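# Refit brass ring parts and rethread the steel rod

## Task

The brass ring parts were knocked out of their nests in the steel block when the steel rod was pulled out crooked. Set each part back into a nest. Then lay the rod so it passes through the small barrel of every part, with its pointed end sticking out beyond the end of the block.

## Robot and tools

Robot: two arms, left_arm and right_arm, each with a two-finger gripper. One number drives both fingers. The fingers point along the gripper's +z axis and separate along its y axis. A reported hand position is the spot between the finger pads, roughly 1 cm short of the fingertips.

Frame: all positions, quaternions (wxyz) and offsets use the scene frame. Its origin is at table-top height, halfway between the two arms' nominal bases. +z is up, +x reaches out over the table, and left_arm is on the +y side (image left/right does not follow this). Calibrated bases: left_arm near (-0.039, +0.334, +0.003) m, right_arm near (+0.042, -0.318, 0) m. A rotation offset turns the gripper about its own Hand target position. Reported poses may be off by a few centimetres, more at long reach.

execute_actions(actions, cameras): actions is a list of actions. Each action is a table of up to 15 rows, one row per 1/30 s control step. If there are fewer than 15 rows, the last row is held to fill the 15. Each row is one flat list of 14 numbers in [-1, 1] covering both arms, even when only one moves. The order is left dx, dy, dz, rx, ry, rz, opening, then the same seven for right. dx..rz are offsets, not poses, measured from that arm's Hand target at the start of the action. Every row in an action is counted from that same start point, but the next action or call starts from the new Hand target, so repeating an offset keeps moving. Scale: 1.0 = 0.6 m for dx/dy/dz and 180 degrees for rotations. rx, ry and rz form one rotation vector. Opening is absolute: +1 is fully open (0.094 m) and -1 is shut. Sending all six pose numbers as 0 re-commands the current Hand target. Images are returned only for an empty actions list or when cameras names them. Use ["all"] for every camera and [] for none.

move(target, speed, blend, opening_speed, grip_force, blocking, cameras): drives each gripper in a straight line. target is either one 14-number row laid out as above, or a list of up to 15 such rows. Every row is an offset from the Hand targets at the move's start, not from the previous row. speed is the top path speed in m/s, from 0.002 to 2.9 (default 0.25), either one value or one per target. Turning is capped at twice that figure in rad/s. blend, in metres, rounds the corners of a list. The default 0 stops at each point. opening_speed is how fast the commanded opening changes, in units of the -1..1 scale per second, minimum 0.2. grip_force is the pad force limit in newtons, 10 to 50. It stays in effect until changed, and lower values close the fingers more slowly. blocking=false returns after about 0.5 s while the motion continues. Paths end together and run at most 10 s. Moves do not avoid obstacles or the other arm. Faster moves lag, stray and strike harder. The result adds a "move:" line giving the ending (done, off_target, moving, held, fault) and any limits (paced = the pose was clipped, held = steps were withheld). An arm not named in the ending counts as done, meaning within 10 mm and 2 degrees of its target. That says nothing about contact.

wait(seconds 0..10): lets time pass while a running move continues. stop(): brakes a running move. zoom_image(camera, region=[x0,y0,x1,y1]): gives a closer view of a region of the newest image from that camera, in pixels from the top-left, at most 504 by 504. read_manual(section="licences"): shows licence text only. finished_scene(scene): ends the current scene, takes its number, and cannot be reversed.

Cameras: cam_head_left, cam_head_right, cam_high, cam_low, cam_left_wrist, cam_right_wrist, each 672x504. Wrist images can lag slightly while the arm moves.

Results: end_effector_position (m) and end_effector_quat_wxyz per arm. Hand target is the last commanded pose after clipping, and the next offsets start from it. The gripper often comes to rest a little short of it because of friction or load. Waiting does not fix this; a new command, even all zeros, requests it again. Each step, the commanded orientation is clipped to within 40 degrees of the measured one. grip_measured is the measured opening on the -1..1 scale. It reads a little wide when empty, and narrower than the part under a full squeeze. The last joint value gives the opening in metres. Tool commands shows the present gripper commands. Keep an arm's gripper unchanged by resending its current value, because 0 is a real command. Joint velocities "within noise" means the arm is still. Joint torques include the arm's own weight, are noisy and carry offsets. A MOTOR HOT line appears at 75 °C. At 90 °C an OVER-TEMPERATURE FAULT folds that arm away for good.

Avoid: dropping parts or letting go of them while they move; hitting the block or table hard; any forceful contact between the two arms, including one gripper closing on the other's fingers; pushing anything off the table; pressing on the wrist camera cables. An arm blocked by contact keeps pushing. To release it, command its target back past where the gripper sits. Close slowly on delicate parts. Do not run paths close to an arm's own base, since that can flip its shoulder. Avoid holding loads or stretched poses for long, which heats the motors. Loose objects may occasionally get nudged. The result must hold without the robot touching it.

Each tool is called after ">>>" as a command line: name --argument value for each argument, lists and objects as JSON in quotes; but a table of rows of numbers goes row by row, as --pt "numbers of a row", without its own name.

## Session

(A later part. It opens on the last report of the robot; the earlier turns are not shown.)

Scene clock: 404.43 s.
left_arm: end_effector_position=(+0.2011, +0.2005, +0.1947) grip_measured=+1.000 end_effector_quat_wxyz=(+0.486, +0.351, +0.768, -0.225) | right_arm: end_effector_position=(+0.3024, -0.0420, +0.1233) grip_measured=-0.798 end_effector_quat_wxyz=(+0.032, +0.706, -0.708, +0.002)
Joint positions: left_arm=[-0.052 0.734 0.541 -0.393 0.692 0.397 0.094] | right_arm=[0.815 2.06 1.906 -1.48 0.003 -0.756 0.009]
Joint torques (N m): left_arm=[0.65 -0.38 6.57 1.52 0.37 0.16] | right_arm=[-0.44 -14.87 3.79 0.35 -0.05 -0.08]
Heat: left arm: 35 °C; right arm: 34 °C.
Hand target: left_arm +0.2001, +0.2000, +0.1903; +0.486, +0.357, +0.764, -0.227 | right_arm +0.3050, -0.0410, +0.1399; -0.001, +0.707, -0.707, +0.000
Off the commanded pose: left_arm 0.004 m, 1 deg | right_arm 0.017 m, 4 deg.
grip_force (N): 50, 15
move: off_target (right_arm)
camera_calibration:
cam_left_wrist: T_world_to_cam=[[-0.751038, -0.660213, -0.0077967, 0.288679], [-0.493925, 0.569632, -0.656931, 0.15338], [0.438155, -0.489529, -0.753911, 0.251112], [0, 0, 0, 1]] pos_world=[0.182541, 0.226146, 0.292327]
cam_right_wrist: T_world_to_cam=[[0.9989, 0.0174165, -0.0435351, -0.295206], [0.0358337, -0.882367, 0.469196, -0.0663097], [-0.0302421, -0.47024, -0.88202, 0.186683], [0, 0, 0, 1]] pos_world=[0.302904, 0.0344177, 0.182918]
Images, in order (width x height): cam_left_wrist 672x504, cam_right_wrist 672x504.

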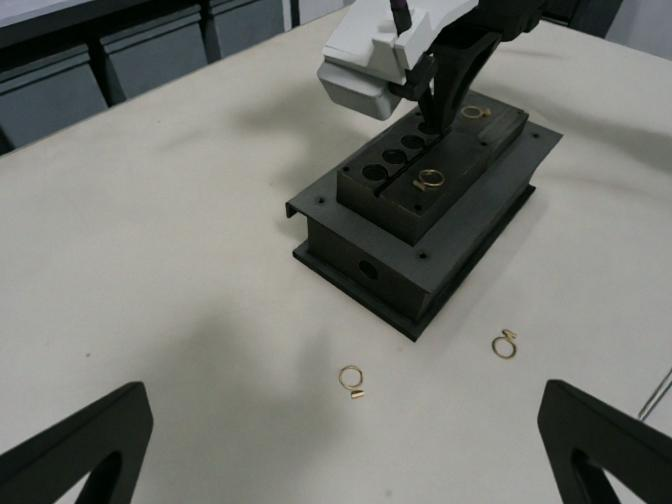

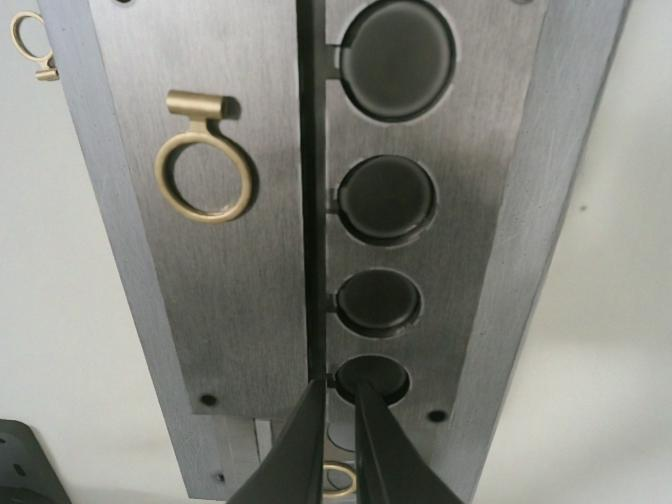

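>>> move --pt "0 0 0 0 0 0 1 0.0 0 0.0167 0 0 0 -0.8" --pt "0 0 0 0 0 0 1 -0.0445 0.0950 0.005 0 0 -0.5 -0.27" --speed 0.15 --cameras '["cam_right_wrist"]'

Scene clock: 453.00 s.
left_arm: end_effector_position=(+0.2011, +0.2005, +0.1947) grip_measured=+1.000 end_effector_quat_wxyz=(+0.486, +0.351, +0.768, -0.225) | right_arm: end_effector_position=(+0.2791, +0.0142, +0.1481) grip_measured=-0.272 end_effector_quat_wxyz=(+0.008, -0.001, +1.000, +0.010)
Joint positions: left_arm=[-0.052 0.734 0.541 -0.393 0.692 0.397 0.094] | right_arm=[0.951 2.108 2.08 -1.517 0.001 0.946 0.034]
Joint torques (N m): left_arm=[0.59 -0.36 6.58 1.51 0.37 0.13] | right_arm=[0.36 -8.7 6.49 0.14 -0.02 0.05]
Motor temperatures (°C): left_arm=[22 28 32 36 23 21 22] | right_arm=[28 43 33 30 24 24 20]
Heat: left arm: 36 °C; right arm: 43 °C.
Hand target: left_arm +0.2001, +0.2000, +0.1903; +0.486, +0.357, +0.764, -0.227 | right_arm +0.2783, +0.0160, +0.1428; +0.001, +0.000, +1.000, +0.000
Off the commanded pose: left_arm 0.004 m, 1 deg | right_arm 0.006 m, 1 deg.
grip_force (N): 50, 15
move: done
camera_calibration:
cam_right_wrist: T_world_to_cam=[[0.0233962, -0.9995, -0.0212646, 0.0115716], [-0.910716, -0.030082, 0.411937, 0.233074], [-0.412371, 0.00972826, -0.910964, 0.338449], [0, 0, 0, 1]] pos_world=[0.35156, 0.0152846, 0.212549]
Images, in order (width x height): cam_right_wrist 672x504.

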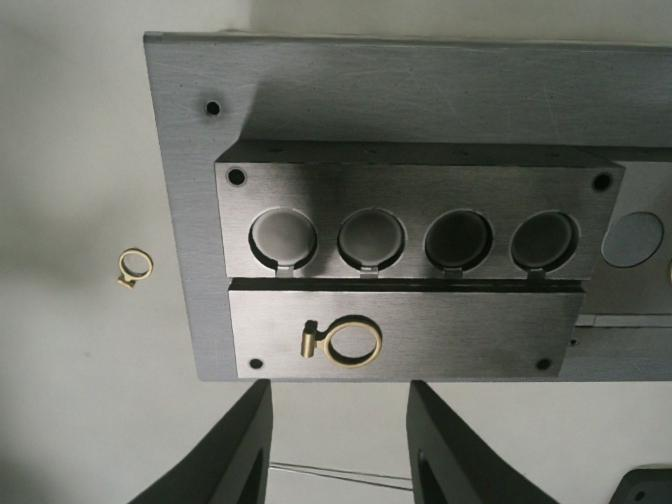

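>>> zoom_image --camera "cam_right_wrist" --region '[210, 160, 410, 310]'

>>> zoom_image --camera "cam_right_wrist" --region '[410, 160, 610, 310]'

>>> zoom_image --camera "cam_right_wrist" --region '[220, 270, 420, 420]'

>>> zoom_image --camera "cam_right_wrist" --region '[400, 270, 600, 420]'

Scaled by 2.520.

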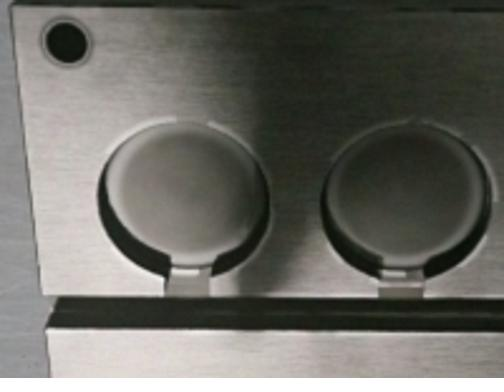

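Scaled by 2.520.

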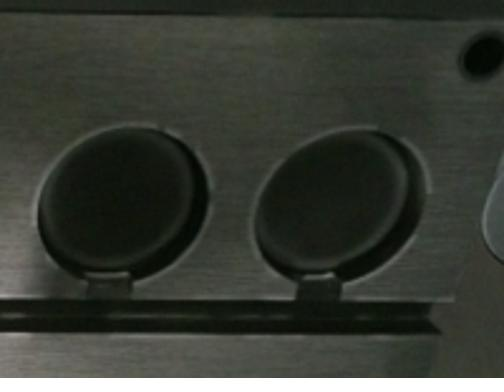

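Scaled by 2.520.

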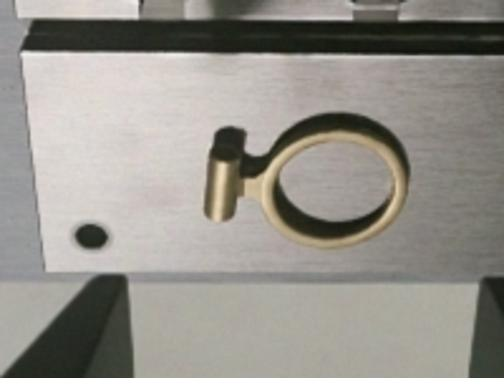

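Scaled by 2.520.

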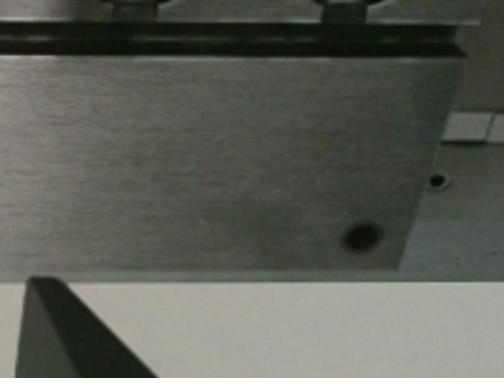

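>>> move --target '[0,0,0,0,0,0, 1, -0.003, 0.0025, -0.0517, 0,0,0, -0.27]' --speed 0.05 --cameras '["cam_right_wrist"]'

>>> zoom_image --camera "cam_right_wrist" --region '[240, 330, 440, 490]'

Scene clock: 492.50 s.
left_arm: end_effector_position=(+0.2011, +0.2005, +0.1947) grip_measured=+1.000 end_effector_quat_wxyz=(+0.486, +0.351, +0.768, -0.225) | right_arm: end_effector_position=(+0.2765, +0.0139, +0.1197) grip_measured=-0.272 end_effector_quat_wxyz=(+0.001, -0.001, +1.000, +0.000)
Joint positions: left_arm=[-0.052 0.734 0.541 -0.393 0.692 0.397 0.094] | right_arm=[0.955 2.108 1.966 -1.428 0.001 0.952 0.034]
Joint torques (N m): left_arm=[0.65 -0.38 6.57 1.52 0.38 0.16] | right_arm=[0.46 -10.24 3.66 0.46 -0.02 0.05]
Motor temperatures (°C): left_arm=[22 27 32 36 23 21 22] | right_arm=[27 34 34 28 24 24 20]
Heat: left arm: 36 °C; right arm: 34 °C.
Hand target: left_arm +0.2001, +0.2000, +0.1903; +0.486, +0.357, +0.764, -0.227 | right_arm +0.2766, +0.0174, +0.1118; +0.001, +0.000, +1.000, +0.000
Off the commanded pose: left_arm 0.005 m, 1 deg | right_arm 0.009 m, 0 deg.
grip_force (N): 50, 15
move: done
camera_calibration:
cam_right_wrist: T_world_to_cam=[[0.0221111, -0.999754, -0.00168348, 0.00873928], [-0.904566, -0.0207229, 0.42583, 0.238898], [-0.42576, -0.00789276, -0.904802, 0.314602], [0, 0, 0, 1]] pos_world=[0.349851, 0.0161709, 0.182937]
Images, in order (width x height): cam_right_wrist 672x504.

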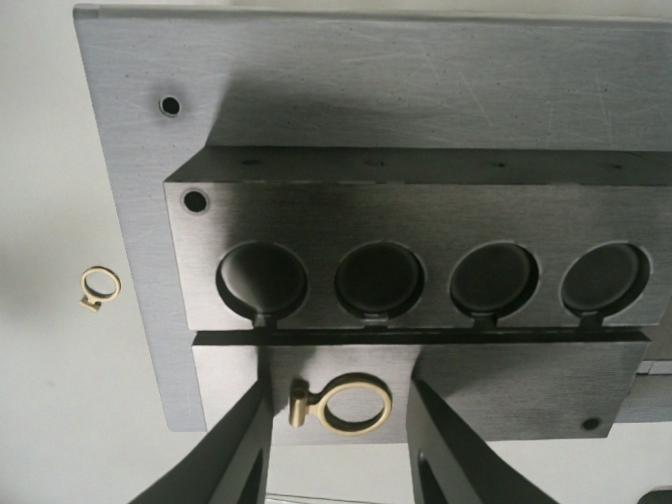

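Scaled by 2.520.

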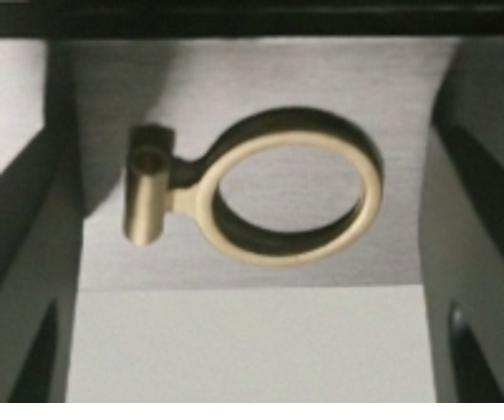

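>>> move --pt "0 0 0 0 0 0 1 0 0 -0.0075 0 0 0 -0.27" --pt "0 0 0 0 0 0 1 0 0 -0.0075 0 0 0 -0.7" --speed 0.05 --grip_force '[50, 25]' --cameras '["cam_right_wrist"]'

>>> zoom_image --camera "cam_right_wrist" --region '[240, 330, 440, 490]'

Scene clock: 501.80 s.
left_arm: end_effector_position=(+0.2011, +0.2005, +0.1947) grip_measured=+1.000 end_effector_quat_wxyz=(+0.486, +0.351, +0.768, -0.225) | right_arm: end_effector_position=(+0.2774, +0.0176, +0.1185) grip_measured=-0.476 end_effector_quat_wxyz=(+0.002, -0.001, +1.000, +0.008)
Joint positions: left_arm=[-0.052 0.734 0.541 -0.393 0.692 0.397 0.094] | right_arm=[0.955 2.108 1.962 -1.41 -0.007 0.952 0.025]
Joint torques (N m): left_arm=[0.66 -0.4 6.54 1.52 0.36 0.15] | right_arm=[0.46 -10.32 2.65 0.51 0.04 0.05]
Heat: left arm: 36 °C; right arm: 34 °C.
Hand target: left_arm +0.2001, +0.2000, +0.1903; +0.486, +0.357, +0.764, -0.227 | right_arm +0.2766, +0.0174, +0.1073; +0.001, +0.000, +1.000, +0.000
Off the commanded pose: left_arm 0.005 m, 1 deg | right_arm 0.011 m, 1 deg.
grip_force (N): 50, 25
move: off_target (right_arm); target 2's new opening was sent with right_arm's hand 0.012 m and 0 deg from that target
camera_calibration:
cam_right_wrist: T_world_to_cam=[[0.0221657, -0.999605, -0.0172507, 0.0142377], [-0.905309, -0.0273897, 0.423869, 0.240937], [-0.424174, 0.00622188, -0.905559, 0.313421], [0, 0, 0, 1]] pos_world=[0.350752, 0.0188812, 0.181941]
Images, in order (width x height): cam_right_wrist 672x504.

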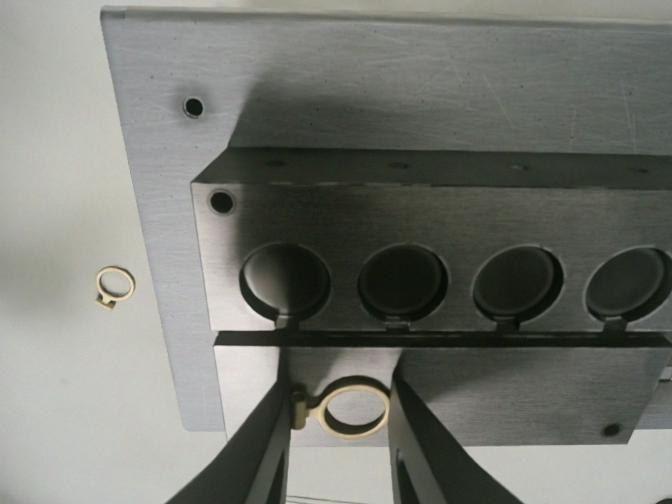

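Scaled by 2.520.

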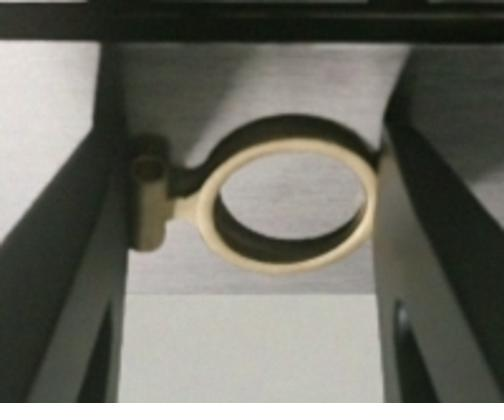

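>>> move --target '[0,0,0,0,0,0, 1, 0, 0.0, 0.0217, 0,0,0, -0.7]' --speed 0.05 --cameras '["cam_right_wrist", "cam_left_wrist"]'

>>> zoom_image --camera "cam_right_wrist" --region '[240, 330, 440, 490]'

>>> zoom_image --camera "cam_left_wrist" --region '[350, 100, 520, 230]'

Scene clock: 514.60 s.
left_arm: end_effector_position=(+0.2011, +0.2005, +0.1947) grip_measured=+1.000 end_effector_quat_wxyz=(+0.486, +0.351, +0.768, -0.225) | right_arm: end_effector_position=(+0.2769, +0.0168, +0.1196) grip_measured=-0.481 end_effector_quat_wxyz=(+0.001, -0.001, +1.000, +0.007)
Joint positions: left_arm=[-0.052 0.734 0.541 -0.393 0.692 0.397 0.094] | right_arm=[0.955 2.108 1.966 -1.417 -0.007 0.952 0.024]
Joint torques (N m): left_arm=[0.64 -0.38 6.65 1.52 0.38 0.15] | right_arm=[0.46 -10.02 6.48 0.11 0.05 0.05]
Heat: left arm: 36 °C; right arm: 33 °C.
Hand target: left_arm +0.2001, +0.2000, +0.1903; +0.486, +0.357, +0.764, -0.227 | right_arm +0.2766, +0.0175, +0.1204; +0.001, +0.000, +1.000, +0.000
Off the commanded pose: left_arm 0.005 m, 1 deg | right_arm 0.001 m, 1 deg.
grip_force (N): 50, 25
move: done
camera_calibration:
cam_left_wrist: T_world_to_cam=[[-0.751038, -0.660213, -0.0077967, 0.288679], [-0.493925, 0.569632, -0.656931, 0.15338], [0.438155, -0.489529, -0.753911, 0.251112], [0, 0, 0, 1]] pos_world=[0.182541, 0.226146, 0.292327]
cam_right_wrist: T_world_to_cam=[[0.0221607, -0.99965, -0.0144324, 0.0131499], [-0.904469, -0.0261972, 0.425735, 0.239428], [-0.425964, 0.00361903, -0.904733, 0.314549], [0, 0, 0, 1]] pos_world=[0.35025, 0.0182793, 0.18284]
Images, in order (width x height): cam_left_wrist 672x504, cam_right_wrist 672x504.

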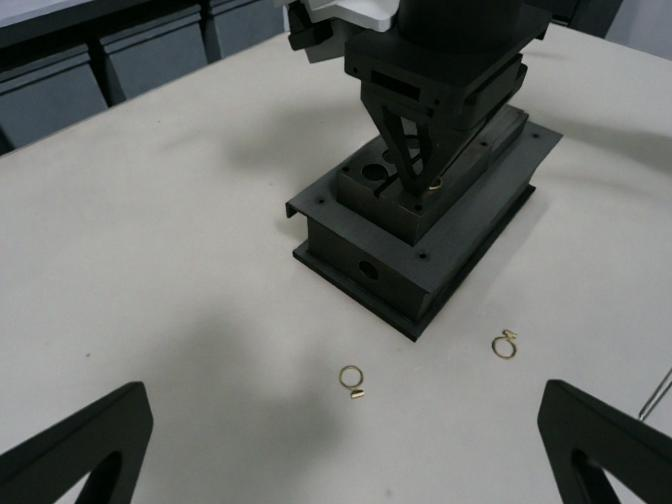

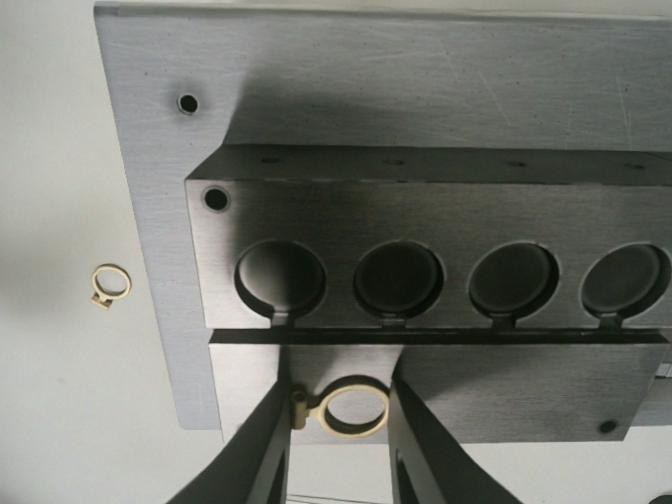

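Scaled by 2.520.

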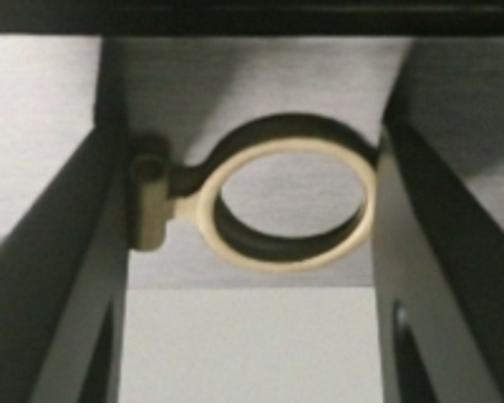

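Scaled by 2.965.

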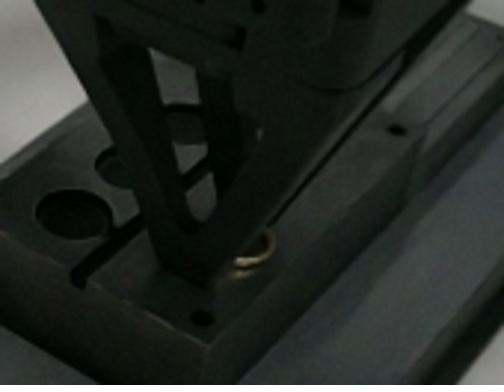

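>>> move --target '[0,0,0,0,0,0, 1, 0, 0.0, 0.0133, 0,0,0, -0.7]' --speed 0.05 --cameras '["cam_right_wrist"]'

>>> zoom_image --camera "cam_right_wrist" --region '[240, 330, 440, 490]'

Scene clock: 519.83 s.
left_arm: end_effector_position=(+0.2011, +0.2005, +0.1947) grip_measured=+1.000 end_effector_quat_wxyz=(+0.486, +0.351, +0.768, -0.225) | right_arm: end_effector_position=(+0.2767, +0.0167, +0.1292) grip_measured=-0.481 end_effector_quat_wxyz=(+0.002, -0.001, +1.000, +0.008)
Joint positions: left_arm=[-0.052 0.734 0.541 -0.393 0.692 0.397 0.094] | right_arm=[0.955 2.108 2.004 -1.452 -0.007 0.952 0.024]
Joint torques (N m): left_arm=[0.65 -0.34 6.58 1.51 0.37 0.15] | right_arm=[0.46 -9.63 6.49 0.09 0.05 0.05]
Heat: left arm: 36 °C; right arm: 34 °C.
Hand target: left_arm +0.2001, +0.2000, +0.1903; +0.486, +0.357, +0.764, -0.227 | right_arm +0.2766, +0.0175, +0.1283; +0.001, +0.000, +1.000, +0.000
Off the commanded pose: left_arm 0.005 m, 1 deg | right_arm 0.001 m, 1 deg.
grip_force (N): 50, 25
move: done
camera_calibration:
cam_right_wrist: T_world_to_cam=[[0.0221321, -0.999601, -0.0175595, 0.0135095], [-0.905405, -0.0274887, 0.423657, 0.235816], [-0.423971, 0.00652204, -0.905652, 0.322761], [0, 0, 0, 1]] pos_world=[0.350052, 0.0178814, 0.192641]
Images, in order (width x height): cam_right_wrist 672x504.

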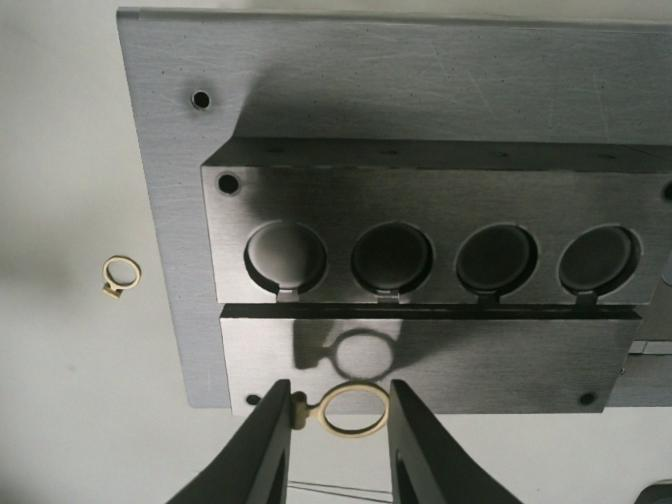

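Scaled by 2.520.

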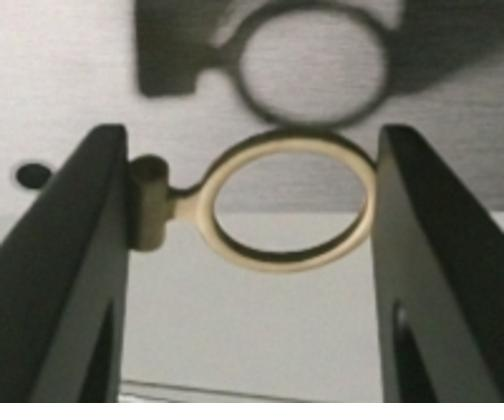

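>>> move --pt "0 0 0 0 0 0 1 0 0.0 0.0228 0 0 0 -0.7" --pt "0 0 0 0 0 0 1 0.0473 -0.0975 0.0228 0 0 0.5 -0.7" --speed '[0.06, 0.15]' --cameras '["cam_right_wrist", "cam_left_wrist"]'

Scene clock: 541.80 s.
left_arm: end_effector_position=(+0.2011, +0.2005, +0.1947) grip_measured=+1.000 end_effector_quat_wxyz=(+0.486, +0.351, +0.768, -0.225) | right_arm: end_effector_position=(+0.3023, -0.0419, +0.1254) grip_measured=-0.481 end_effector_quat_wxyz=(+0.032, +0.706, -0.708, +0.002)
Joint positions: left_arm=[-0.052 0.734 0.541 -0.393 0.692 0.397 0.094] | right_arm=[0.815 2.061 1.916 -1.489 0.003 -0.755 0.024]
Joint torques (N m): left_arm=[0.65 -0.38 6.53 1.51 0.37 0.14] | right_arm=[-0.44 -14.89 3.81 0.34 -0.05 -0.03]
Heat: left arm: 37 °C; right arm: 34 °C.
Hand target: left_arm +0.2000, +0.2000, +0.1903; +0.486, +0.357, +0.764, -0.227 | right_arm +0.3049, -0.0409, +0.1421; -0.001, +0.707, -0.707, +0.000
Off the commanded pose: left_arm 0.005 m, 1 deg | right_arm 0.017 m, 4 deg.
grip_force (N): 50, 25
move: off_target (right_arm)
camera_calibration:
cam_left_wrist: T_world_to_cam=[[-0.751038, -0.660213, -0.0077967, 0.288679], [-0.493925, 0.569632, -0.656931, 0.15338], [0.438155, -0.489529, -0.753911, 0.251112], [0, 0, 0, 1]] pos_world=[0.182541, 0.226146, 0.292327]
cam_right_wrist: T_world_to_cam=[[0.99891, 0.0174343, -0.0433023, -0.295065], [0.0357293, -0.882533, 0.468891, -0.0670209], [-0.030041, -0.469927, -0.882194, 0.188587], [0, 0, 0, 1]] pos_world=[0.302804, 0.0346179, 0.185018]
Images, in order (width x height): cam_left_wrist 672x504, cam_right_wrist 672x504.

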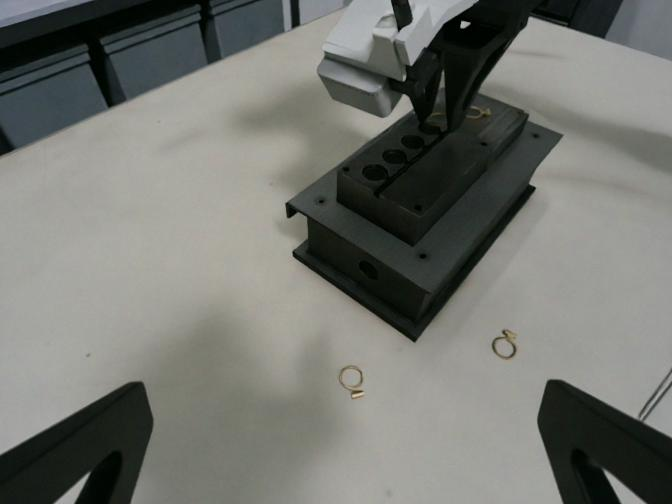

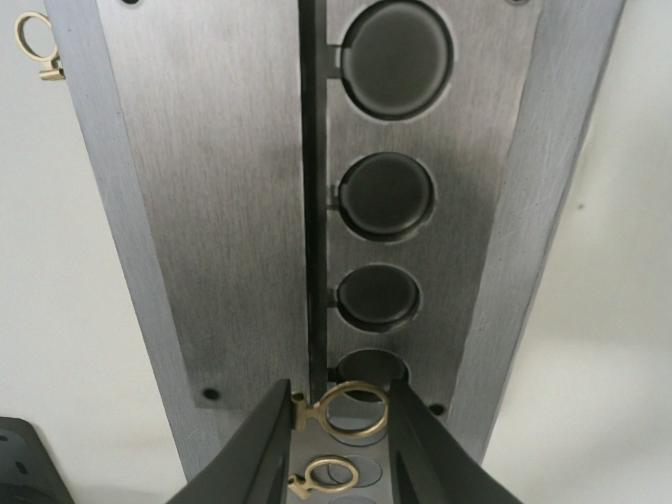

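>>> move --target '[0,0,0,0,0,0, 1, 0, 0, 0, 0,0,0, -0.7]' --speed '[0.06]' --cameras '[]'

Scene clock: 551.17 s.
left_arm: end_effector_position=(+0.2011, +0.2005, +0.1947) grip_measured=+1.000 end_effector_quat_wxyz=(+0.486, +0.351, +0.768, -0.225) | right_arm: end_effector_position=(+0.3023, -0.0419, +0.1254) grip_measured=-0.481 end_effector_quat_wxyz=(+0.032, +0.706, -0.707, +0.002)
Joint positions: left_arm=[-0.052 0.734 0.541 -0.393 0.692 0.397 0.094] | right_arm=[0.815 2.061 1.916 -1.489 0.003 -0.756 0.024]
Joint torques (N m): left_arm=[0.66 -0.35 6.56 1.51 0.37 0.14] | right_arm=[-0.47 -14.89 3.81 0.35 -0.05 -0.09]
Heat: left arm: 37 °C; right arm: 37 °C.
Hand target: left_arm +0.2000, +0.2000, +0.1903; +0.486, +0.357, +0.764, -0.227 | right_arm +0.3049, -0.0410, +0.1421; -0.001, +0.707, -0.707, +0.000
Off the commanded pose: left_arm 0.005 m, 1 deg | right_arm 0.017 m, 4 deg.
grip_force (N): 50, 25
move: off_target (right_arm)
No camera images: "cameras" was empty.

>>> move --pt "0 0 0 0 0 0 1 0 0 0.035 0 0 0 -0.7" --pt "0 0 0 0 0 0 1 0.004 0 -0.012 0 0 0 -0.7" --speed '[0.06, 0.06]' --cameras '["cam_right_wrist"]'

Scene clock: 559.00 s.
left_arm: end_effector_position=(+0.2011, +0.2005, +0.1947) grip_measured=+1.000 end_effector_quat_wxyz=(+0.486, +0.351, +0.768, -0.225) | right_arm: end_effector_position=(+0.3047, -0.0421, +0.1196) grip_measured=-0.481 end_effector_quat_wxyz=(+0.030, +0.706, -0.708, +0.002)
Joint positions: left_arm=[-0.052 0.734 0.541 -0.393 0.692 0.397 0.094] | right_arm=[0.81 2.061 1.893 -1.462 0.003 -0.76 0.024]
Joint torques (N m): left_arm=[0.66 -0.35 6.58 1.51 0.37 0.14] | right_arm=[-0.44 -14.61 3.77 0.38 -0.05 -0.09]
Motor temperatures (°C): left_arm=[22 26 32 37 23 21 22] | right_arm=[27 39 34 27 24 24 21]
Heat: left arm: 37 °C; right arm: 39 °C.
Hand target: left_arm +0.2000, +0.2000, +0.1903; +0.486, +0.357, +0.764, -0.227 | right_arm +0.3074, -0.0410, +0.1349; -0.001, +0.707, -0.707, +0.000
Off the commanded pose: left_arm 0.005 m, 1 deg | right_arm 0.016 m, 3 deg.
grip_force (N): 50, 25
move: off_target (right_arm)
camera_calibration:
cam_right_wrist: T_world_to_cam=[[0.999004, 0.0179347, -0.0408483, -0.297984], [0.0349382, -0.88389, 0.466388, -0.0641772], [-0.0277409, -0.467351, -0.883637, 0.182949], [0, 0, 0, 1]] pos_world=[0.305005, 0.0341199, 0.179419]
Images, in order (width x height): cam_right_wrist 672x504.

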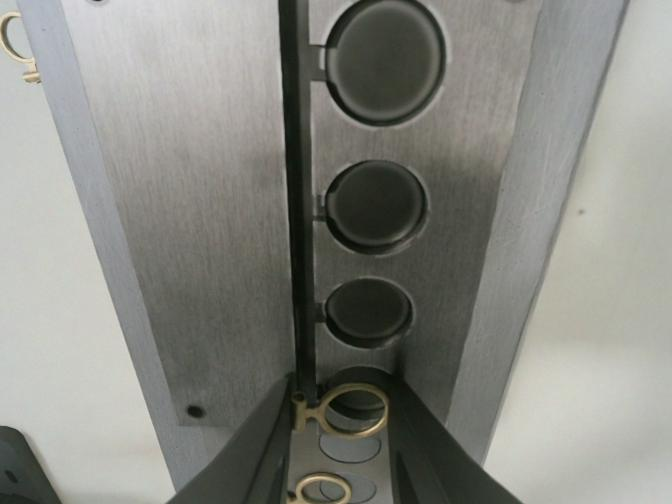

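>>> move --target '[0,0,0,0,0,0, 1, 0, 0, 0.05, 0.0140,-0.0135,0, -0.7]' --speed '[0.06]' --cameras '["cam_right_wrist"]'

Scene clock: 568.67 s.
left_arm: end_effector_position=(+0.2011, +0.2005, +0.1947) grip_measured=+1.000 end_effector_quat_wxyz=(+0.486, +0.351, +0.768, -0.225) | right_arm: end_effector_position=(+0.3058, -0.0409, +0.1409) grip_measured=-0.481 end_effector_quat_wxyz=(-0.002, +0.706, -0.708, +0.002)
Joint positions: left_arm=[-0.052 0.734 0.541 -0.393 0.692 0.397 0.094] | right_arm=[0.81 2.008 1.903 -1.462 0.003 -0.761 0.024]
Joint torques (N m): left_arm=[0.64 -0.36 6.57 1.53 0.38 0.16] | right_arm=[-0.44 -14.04 6.41 0.17 -0.05 -0.08]
Heat: left arm: 37 °C; right arm: 41 °C.
Hand target: left_arm +0.2000, +0.2000, +0.1903; +0.486, +0.357, +0.764, -0.227 | right_arm +0.3074, -0.0410, +0.1648; -0.031, +0.707, -0.707, -0.001
Off the commanded pose: left_arm 0.005 m, 1 deg | right_arm 0.024 m, 3 deg.
grip_force (N): 50, 25
move: off_target (right_arm)
camera_calibration:
cam_right_wrist: T_world_to_cam=[[0.999811, 0.0191452, 0.00323893, -0.304661], [0.0159291, -0.904102, 0.427019, -0.0625745], [0.0111037, -0.426887, -0.904237, 0.195113], [0, 0, 0, 1]] pos_world=[0.303434, 0.0325502, 0.204136]
Images, in order (width x height): cam_right_wrist 672x504.

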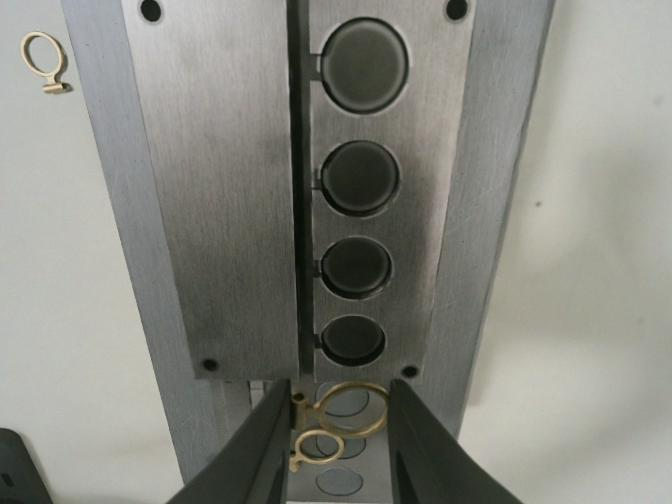

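>>> zoom_image --camera "cam_right_wrist" --region '[270, 300, 430, 460]'

Scaled by 3.150.

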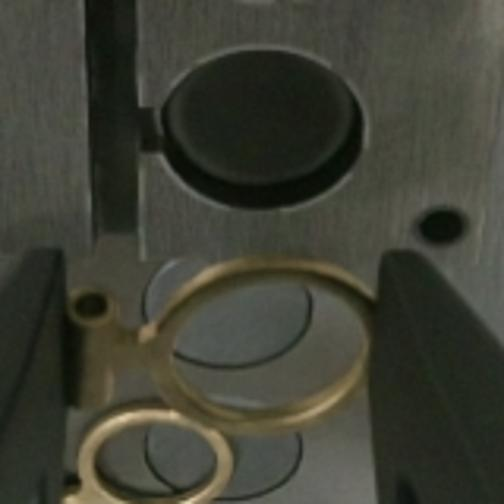

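>>> move --target '[0,0,0,0,0,0, 1, 0, 0.003, -0.055, -0.0140,0.0135,0, -0.7]' --speed '[0.05]' --cameras '["cam_right_wrist"]'

>>> zoom_image --camera "cam_right_wrist" --region '[270, 300, 430, 460]'

Scene clock: 615.70 s.
left_arm: end_effector_position=(+0.2011, +0.2005, +0.1947) grip_measured=+1.000 end_effector_quat_wxyz=(+0.486, +0.351, +0.768, -0.225) | right_arm: end_effector_position=(+0.3051, -0.0416, +0.1370) grip_measured=-0.481 end_effector_quat_wxyz=(+0.001, +0.706, -0.708, +0.002)
Joint positions: left_arm=[-0.052 0.734 0.541 -0.393 0.692 0.397 0.094] | right_arm=[0.81 2.008 1.887 -1.452 0.003 -0.761 0.024]
Joint torques (N m): left_arm=[0.66 -0.4 6.49 1.51 0.37 0.16] | right_arm=[-0.16 -9.65 3.9 0.45 -0.05 -0.05]
Heat: left arm: 37 °C; right arm: 43 °C.
Hand target: left_arm +0.2000, +0.2000, +0.1903; +0.486, +0.357, +0.764, -0.227 | right_arm +0.3074, -0.0392, +0.1319; -0.001, +0.707, -0.707, +0.000
Off the commanded pose: left_arm 0.005 m, 1 deg | right_arm 0.006 m, 0 deg.
grip_force (N): 50, 25
move: done
camera_calibration:
cam_right_wrist: T_world_to_cam=[[0.999815, 0.0192238, -0.000863589, -0.303421], [0.0177214, -0.902331, 0.43068, -0.0624701], [0.00750006, -0.430615, -0.902504, 0.192012], [0, 0, 0, 1]] pos_world=[0.303031, 0.0321475, 0.199934]
Images, in order (width x height): cam_right_wrist 672x504.

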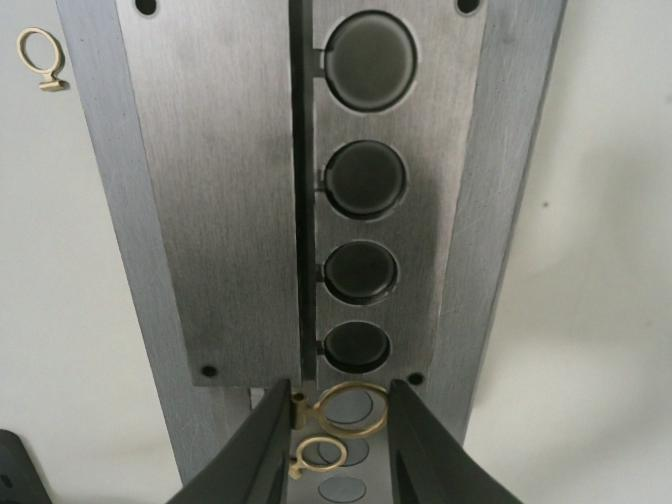

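Scaled by 3.150.

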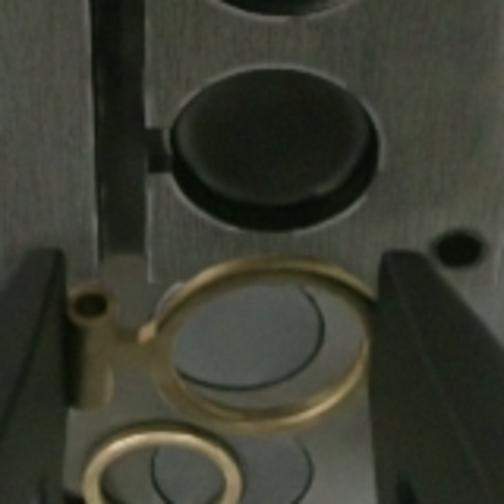

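>>> move --target '[0,0,0,0,0,0, 1, 0.002, 0.0045, -0.0175, 0,0,0, -0.7]' --speed '[0.05]' --cameras '["cam_right_wrist"]'

>>> zoom_image --camera "cam_right_wrist" --region '[270, 300, 430, 460]'

Scene clock: 629.33 s.
left_arm: end_effector_position=(+0.2011, +0.2005, +0.1947) grip_measured=+1.000 end_effector_quat_wxyz=(+0.486, +0.351, +0.768, -0.225) | right_arm: end_effector_position=(+0.3070, -0.0397, +0.1295) grip_measured=-0.481 end_effector_quat_wxyz=(-0.003, +0.706, -0.708, +0.001)
Joint positions: left_arm=[-0.052 0.734 0.541 -0.393 0.692 0.397 0.094] | right_arm=[0.81 2.008 1.857 -1.414 0.003 -0.761 0.024]
Joint torques (N m): left_arm=[0.64 -0.35 6.61 1.51 0.37 0.13] | right_arm=[0.09 -9.09 3.93 0.45 -0.05 -0.03]
Heat: left arm: 37 °C; right arm: 41 °C.
Hand target: left_arm +0.2000, +0.2000, +0.1903; +0.486, +0.357, +0.764, -0.227 | right_arm +0.3086, -0.0365, +0.1213; -0.001, +0.707, -0.707, +0.000
Off the commanded pose: left_arm 0.005 m, 1 deg | right_arm 0.009 m, 0 deg.
grip_force (N): 50, 25
move: done
camera_calibration:
cam_right_wrist: T_world_to_cam=[[0.999805, 0.0192029, 0.00456222, -0.306103], [0.0154327, -0.904676, 0.425821, -0.0562388], [0.0123043, -0.425668, -0.904796, 0.185006], [0, 0, 0, 1]] pos_world=[0.304635, 0.0337511, 0.192736]
Images, in order (width x height): cam_right_wrist 672x504.

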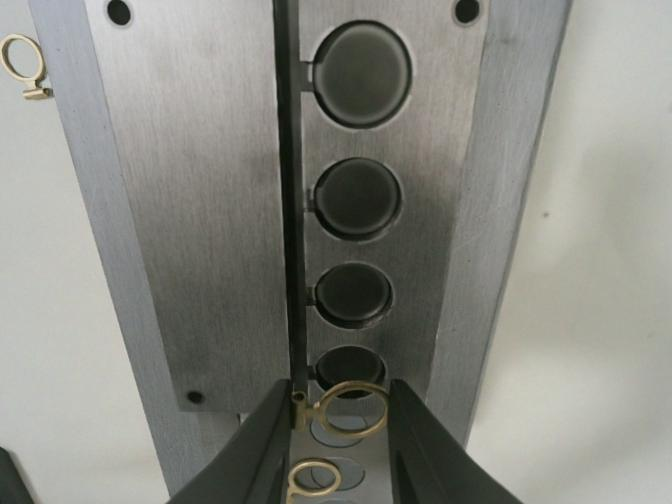

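Scaled by 3.150.

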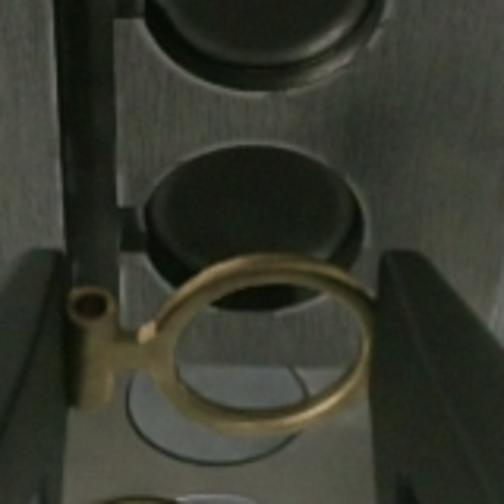

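>>> move --target '[0,0,0,0,0,0, 1, -0.0012, 0.0003, -0.01, 0,0,0, -0.7]' --speed '[0.05]' --cameras '["cam_right_wrist"]'

>>> zoom_image --camera "cam_right_wrist" --region '[270, 310, 430, 470]'

Scene clock: 635.77 s.
left_arm: end_effector_position=(+0.2011, +0.2005, +0.1947) grip_measured=+1.000 end_effector_quat_wxyz=(+0.486, +0.351, +0.768, -0.225) | right_arm: end_effector_position=(+0.3069, -0.0398, +0.1225) grip_measured=-0.481 end_effector_quat_wxyz=(-0.001, +0.706, -0.708, +0.002)
Joint positions: left_arm=[-0.052 0.734 0.541 -0.393 0.692 0.397 0.094] | right_arm=[0.81 2.008 1.829 -1.389 0.003 -0.761 0.024]
Joint torques (N m): left_arm=[0.64 -0.34 6.6 1.53 0.38 0.15] | right_arm=[0.24 -9.29 3.92 0.47 -0.06 0]
Heat: left arm: 37 °C; right arm: 40 °C.
Hand target: left_arm +0.2000, +0.2000, +0.1903; +0.486, +0.357, +0.764, -0.227 | right_arm +0.3079, -0.0363, +0.1153; -0.001, +0.707, -0.707, +0.000
Off the commanded pose: left_arm 0.005 m, 1 deg | right_arm 0.008 m, 0 deg.
grip_force (N): 50, 25
move: done
camera_calibration:
cam_right_wrist: T_world_to_cam=[[0.999812, 0.0192038, 0.00264769, -0.305716], [0.0162289, -0.903871, 0.427498, -0.0537972], [0.0106028, -0.427374, -0.904013, 0.179011], [0, 0, 0, 1]] pos_world=[0.304634, 0.0337499, 0.185636]
Images, in order (width x height): cam_right_wrist 672x504.

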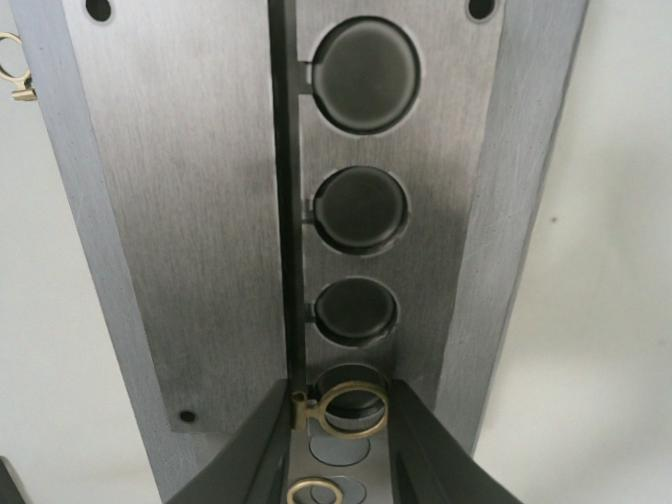

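Scaled by 3.150.

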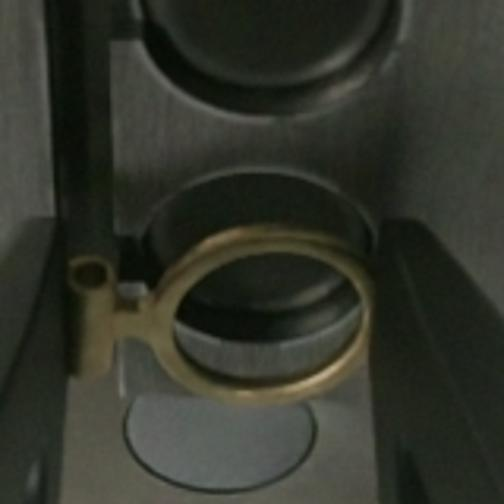

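>>> move --target '[0,0,0,0,0,0, 1, -0.0025, 0.0015, -0.0042, 0,0,0, -0.7]' --speed '[0.05]' --cameras '["cam_right_wrist"]'

>>> zoom_image --camera "cam_right_wrist" --region '[270, 310, 430, 470]'

Scene clock: 644.97 s.
left_arm: end_effector_position=(+0.2011, +0.2005, +0.1947) grip_measured=+1.000 end_effector_quat_wxyz=(+0.486, +0.351, +0.768, -0.225) | right_arm: end_effector_position=(+0.3057, -0.0391, +0.1193) grip_measured=-0.481 end_effector_quat_wxyz=(+0.000, +0.707, -0.707, +0.002)
Joint positions: left_arm=[-0.052 0.734 0.541 -0.393 0.692 0.397 0.094] | right_arm=[0.814 2.008 1.816 -1.378 0.003 -0.759 0.024]
Joint torques (N m): left_arm=[0.62 -0.38 6.58 1.52 0.37 0.15] | right_arm=[0.35 -9.43 3.9 0.45 -0.05 0.03]
Heat: left arm: 37 °C; right arm: 40 °C.
Hand target: left_arm +0.2000, +0.2000, +0.1903; +0.486, +0.357, +0.764, -0.227 | right_arm +0.3063, -0.0354, +0.1128; -0.001, +0.707, -0.707, +0.000
Off the commanded pose: left_arm 0.005 m, 1 deg | right_arm 0.007 m, 0 deg.
grip_force (N): 50, 25
move: done
camera_calibration:
cam_right_wrist: T_world_to_cam=[[0.999776, 0.0211107, 0.0012706, -0.304325], [0.0185278, -0.903255, 0.428704, -0.0525835], [0.0101979, -0.428585, -0.903444, 0.176442], [0, 0, 0, 1]] pos_world=[0.303432, 0.0345486, 0.182335]
Images, in order (width x height): cam_right_wrist 672x504.

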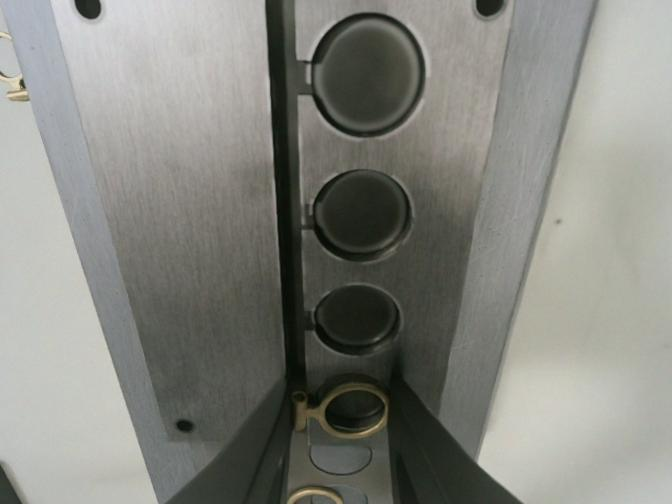

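Scaled by 3.150.

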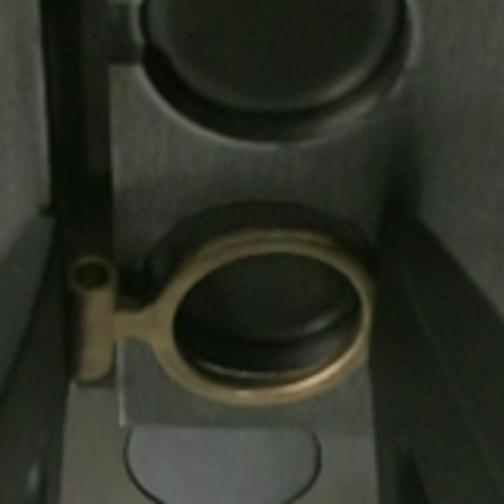

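>>> zoom_image --camera "cam_right_wrist" --region '[285, 360, 405, 460]'

>>> zoom_image --camera "cam_right_wrist" --region '[260, 260, 420, 380]'

Scaled by 4.200.

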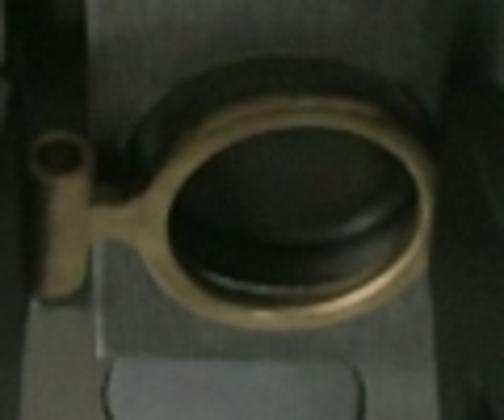

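Scaled by 3.150.

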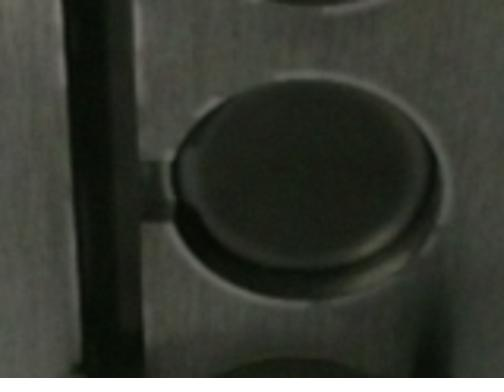

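>>> move --target '[0,0,0,0,0,0, 1, -0.0005, -0.0005, -0.0042, 0,0,0, -0.7]' --speed '[0.05]' --cameras '["cam_right_wrist"]'

>>> zoom_image --camera "cam_right_wrist" --region '[285, 360, 405, 460]'

Scene clock: 722.97 s.
left_arm: end_effector_position=(+0.2011, +0.2005, +0.1947) grip_measured=+1.000 end_effector_quat_wxyz=(+0.486, +0.351, +0.768, -0.225) | right_arm: end_effector_position=(+0.3060, -0.0388, +0.1185) grip_measured=-0.481 end_effector_quat_wxyz=(-0.001, +0.707, -0.707, +0.002)
Joint positions: left_arm=[-0.052 0.734 0.541 -0.393 0.692 0.397 0.094] | right_arm=[0.814 2.008 1.813 -1.374 0.003 -0.759 0.024]
Joint torques (N m): left_arm=[0.65 -0.36 6.54 1.5 0.37 0.16] | right_arm=[0.35 -9.58 3.25 0.53 -0.05 0.02]
Heat: left arm: 38 °C; right arm: 37 °C.
Hand target: left_arm +0.2000, +0.2000, +0.1903; +0.486, +0.357, +0.764, -0.227 | right_arm +0.3060, -0.0357, +0.1103; -0.001, +0.707, -0.707, +0.000
Off the commanded pose: left_arm 0.005 m, 1 deg | right_arm 0.009 m, 0 deg.
grip_force (N): 50, 25
move: done
camera_calibration:
cam_right_wrist: T_world_to_cam=[[0.999783, 0.020735, 0.00212991, -0.304674], [0.0178281, -0.90359, 0.428026, -0.0517589], [0.0107997, -0.427895, -0.903764, 0.175745], [0, 0, 0, 1]] pos_world=[0.303632, 0.0347492, 0.181635]
Images, in order (width x height): cam_right_wrist 672x504.

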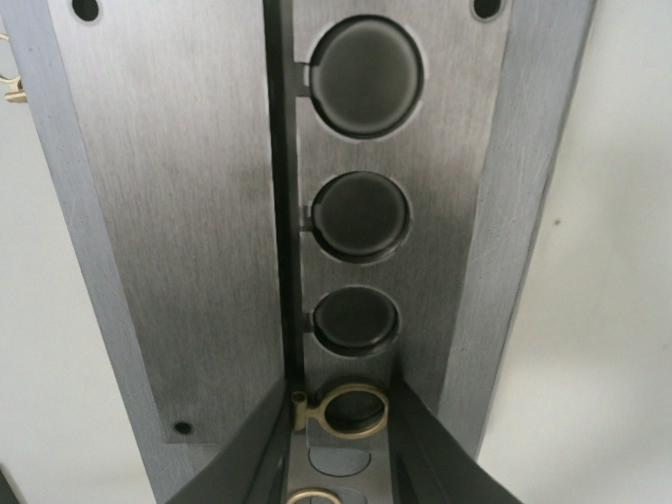

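Scaled by 4.200.

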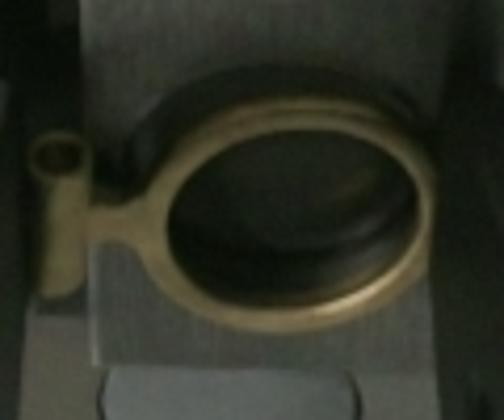

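>>> move --target '[0,0,0,0,0,0, 1, -0.0022, 0.0, 0.004, 0,0,0, -0.7]' --speed '[0.05]' --cameras '["cam_right_wrist"]'

>>> zoom_image --camera "cam_right_wrist" --region '[285, 360, 405, 460]'

Scene clock: 733.43 s.
left_arm: end_effector_position=(+0.2011, +0.2005, +0.1947) grip_measured=+1.000 end_effector_quat_wxyz=(+0.486, +0.351, +0.768, -0.225) | right_arm: end_effector_position=(+0.3058, -0.0387, +0.1185) grip_measured=-0.481 end_effector_quat_wxyz=(-0.001, +0.707, -0.707, +0.003)
Joint positions: left_arm=[-0.052 0.734 0.541 -0.393 0.692 0.397 0.094] | right_arm=[0.815 2.008 1.813 -1.374 0.005 -0.757 0.024]
Joint torques (N m): left_arm=[0.68 -0.4 6.54 1.51 0.37 0.16] | right_arm=[0.44 -9.84 3.56 0.46 -0.07 0.01]
Heat: left arm: 38 °C; right arm: 37 °C.
Hand target: left_arm +0.2000, +0.2000, +0.1903; +0.486, +0.357, +0.764, -0.227 | right_arm +0.3047, -0.0357, +0.1127; -0.001, +0.707, -0.707, +0.000
Off the commanded pose: left_arm 0.005 m, 1 deg | right_arm 0.007 m, 0 deg.
grip_force (N): 50, 25
move: done
camera_calibration:
cam_right_wrist: T_world_to_cam=[[0.999793, 0.0199935, 0.00378389, -0.304757], [0.0164313, -0.902938, 0.429457, -0.0513908], [0.012003, -0.429306, -0.903079, 0.175301], [0, 0, 0, 1]] pos_world=[0.303434, 0.0349483, 0.181534]
Images, in order (width x height): cam_right_wrist 672x504.

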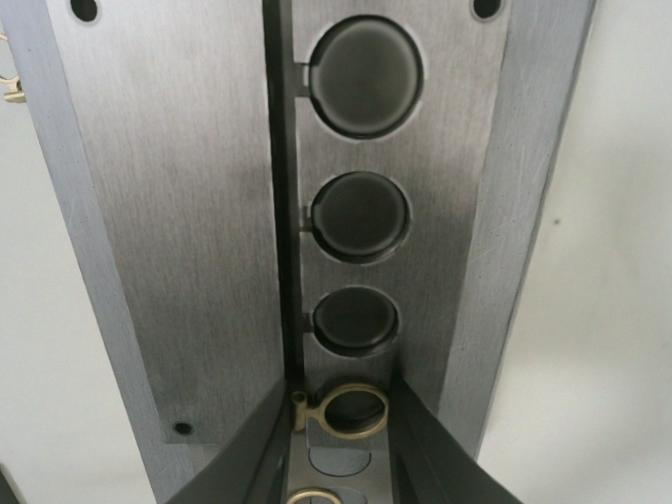

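Scaled by 4.200.

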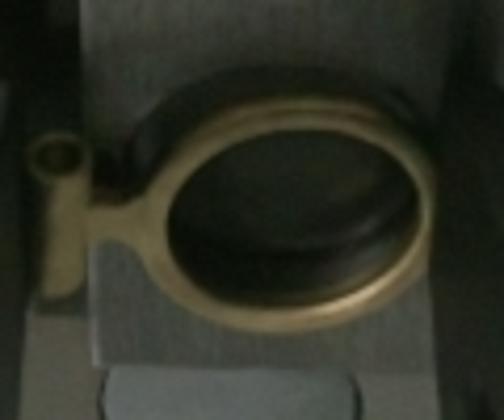

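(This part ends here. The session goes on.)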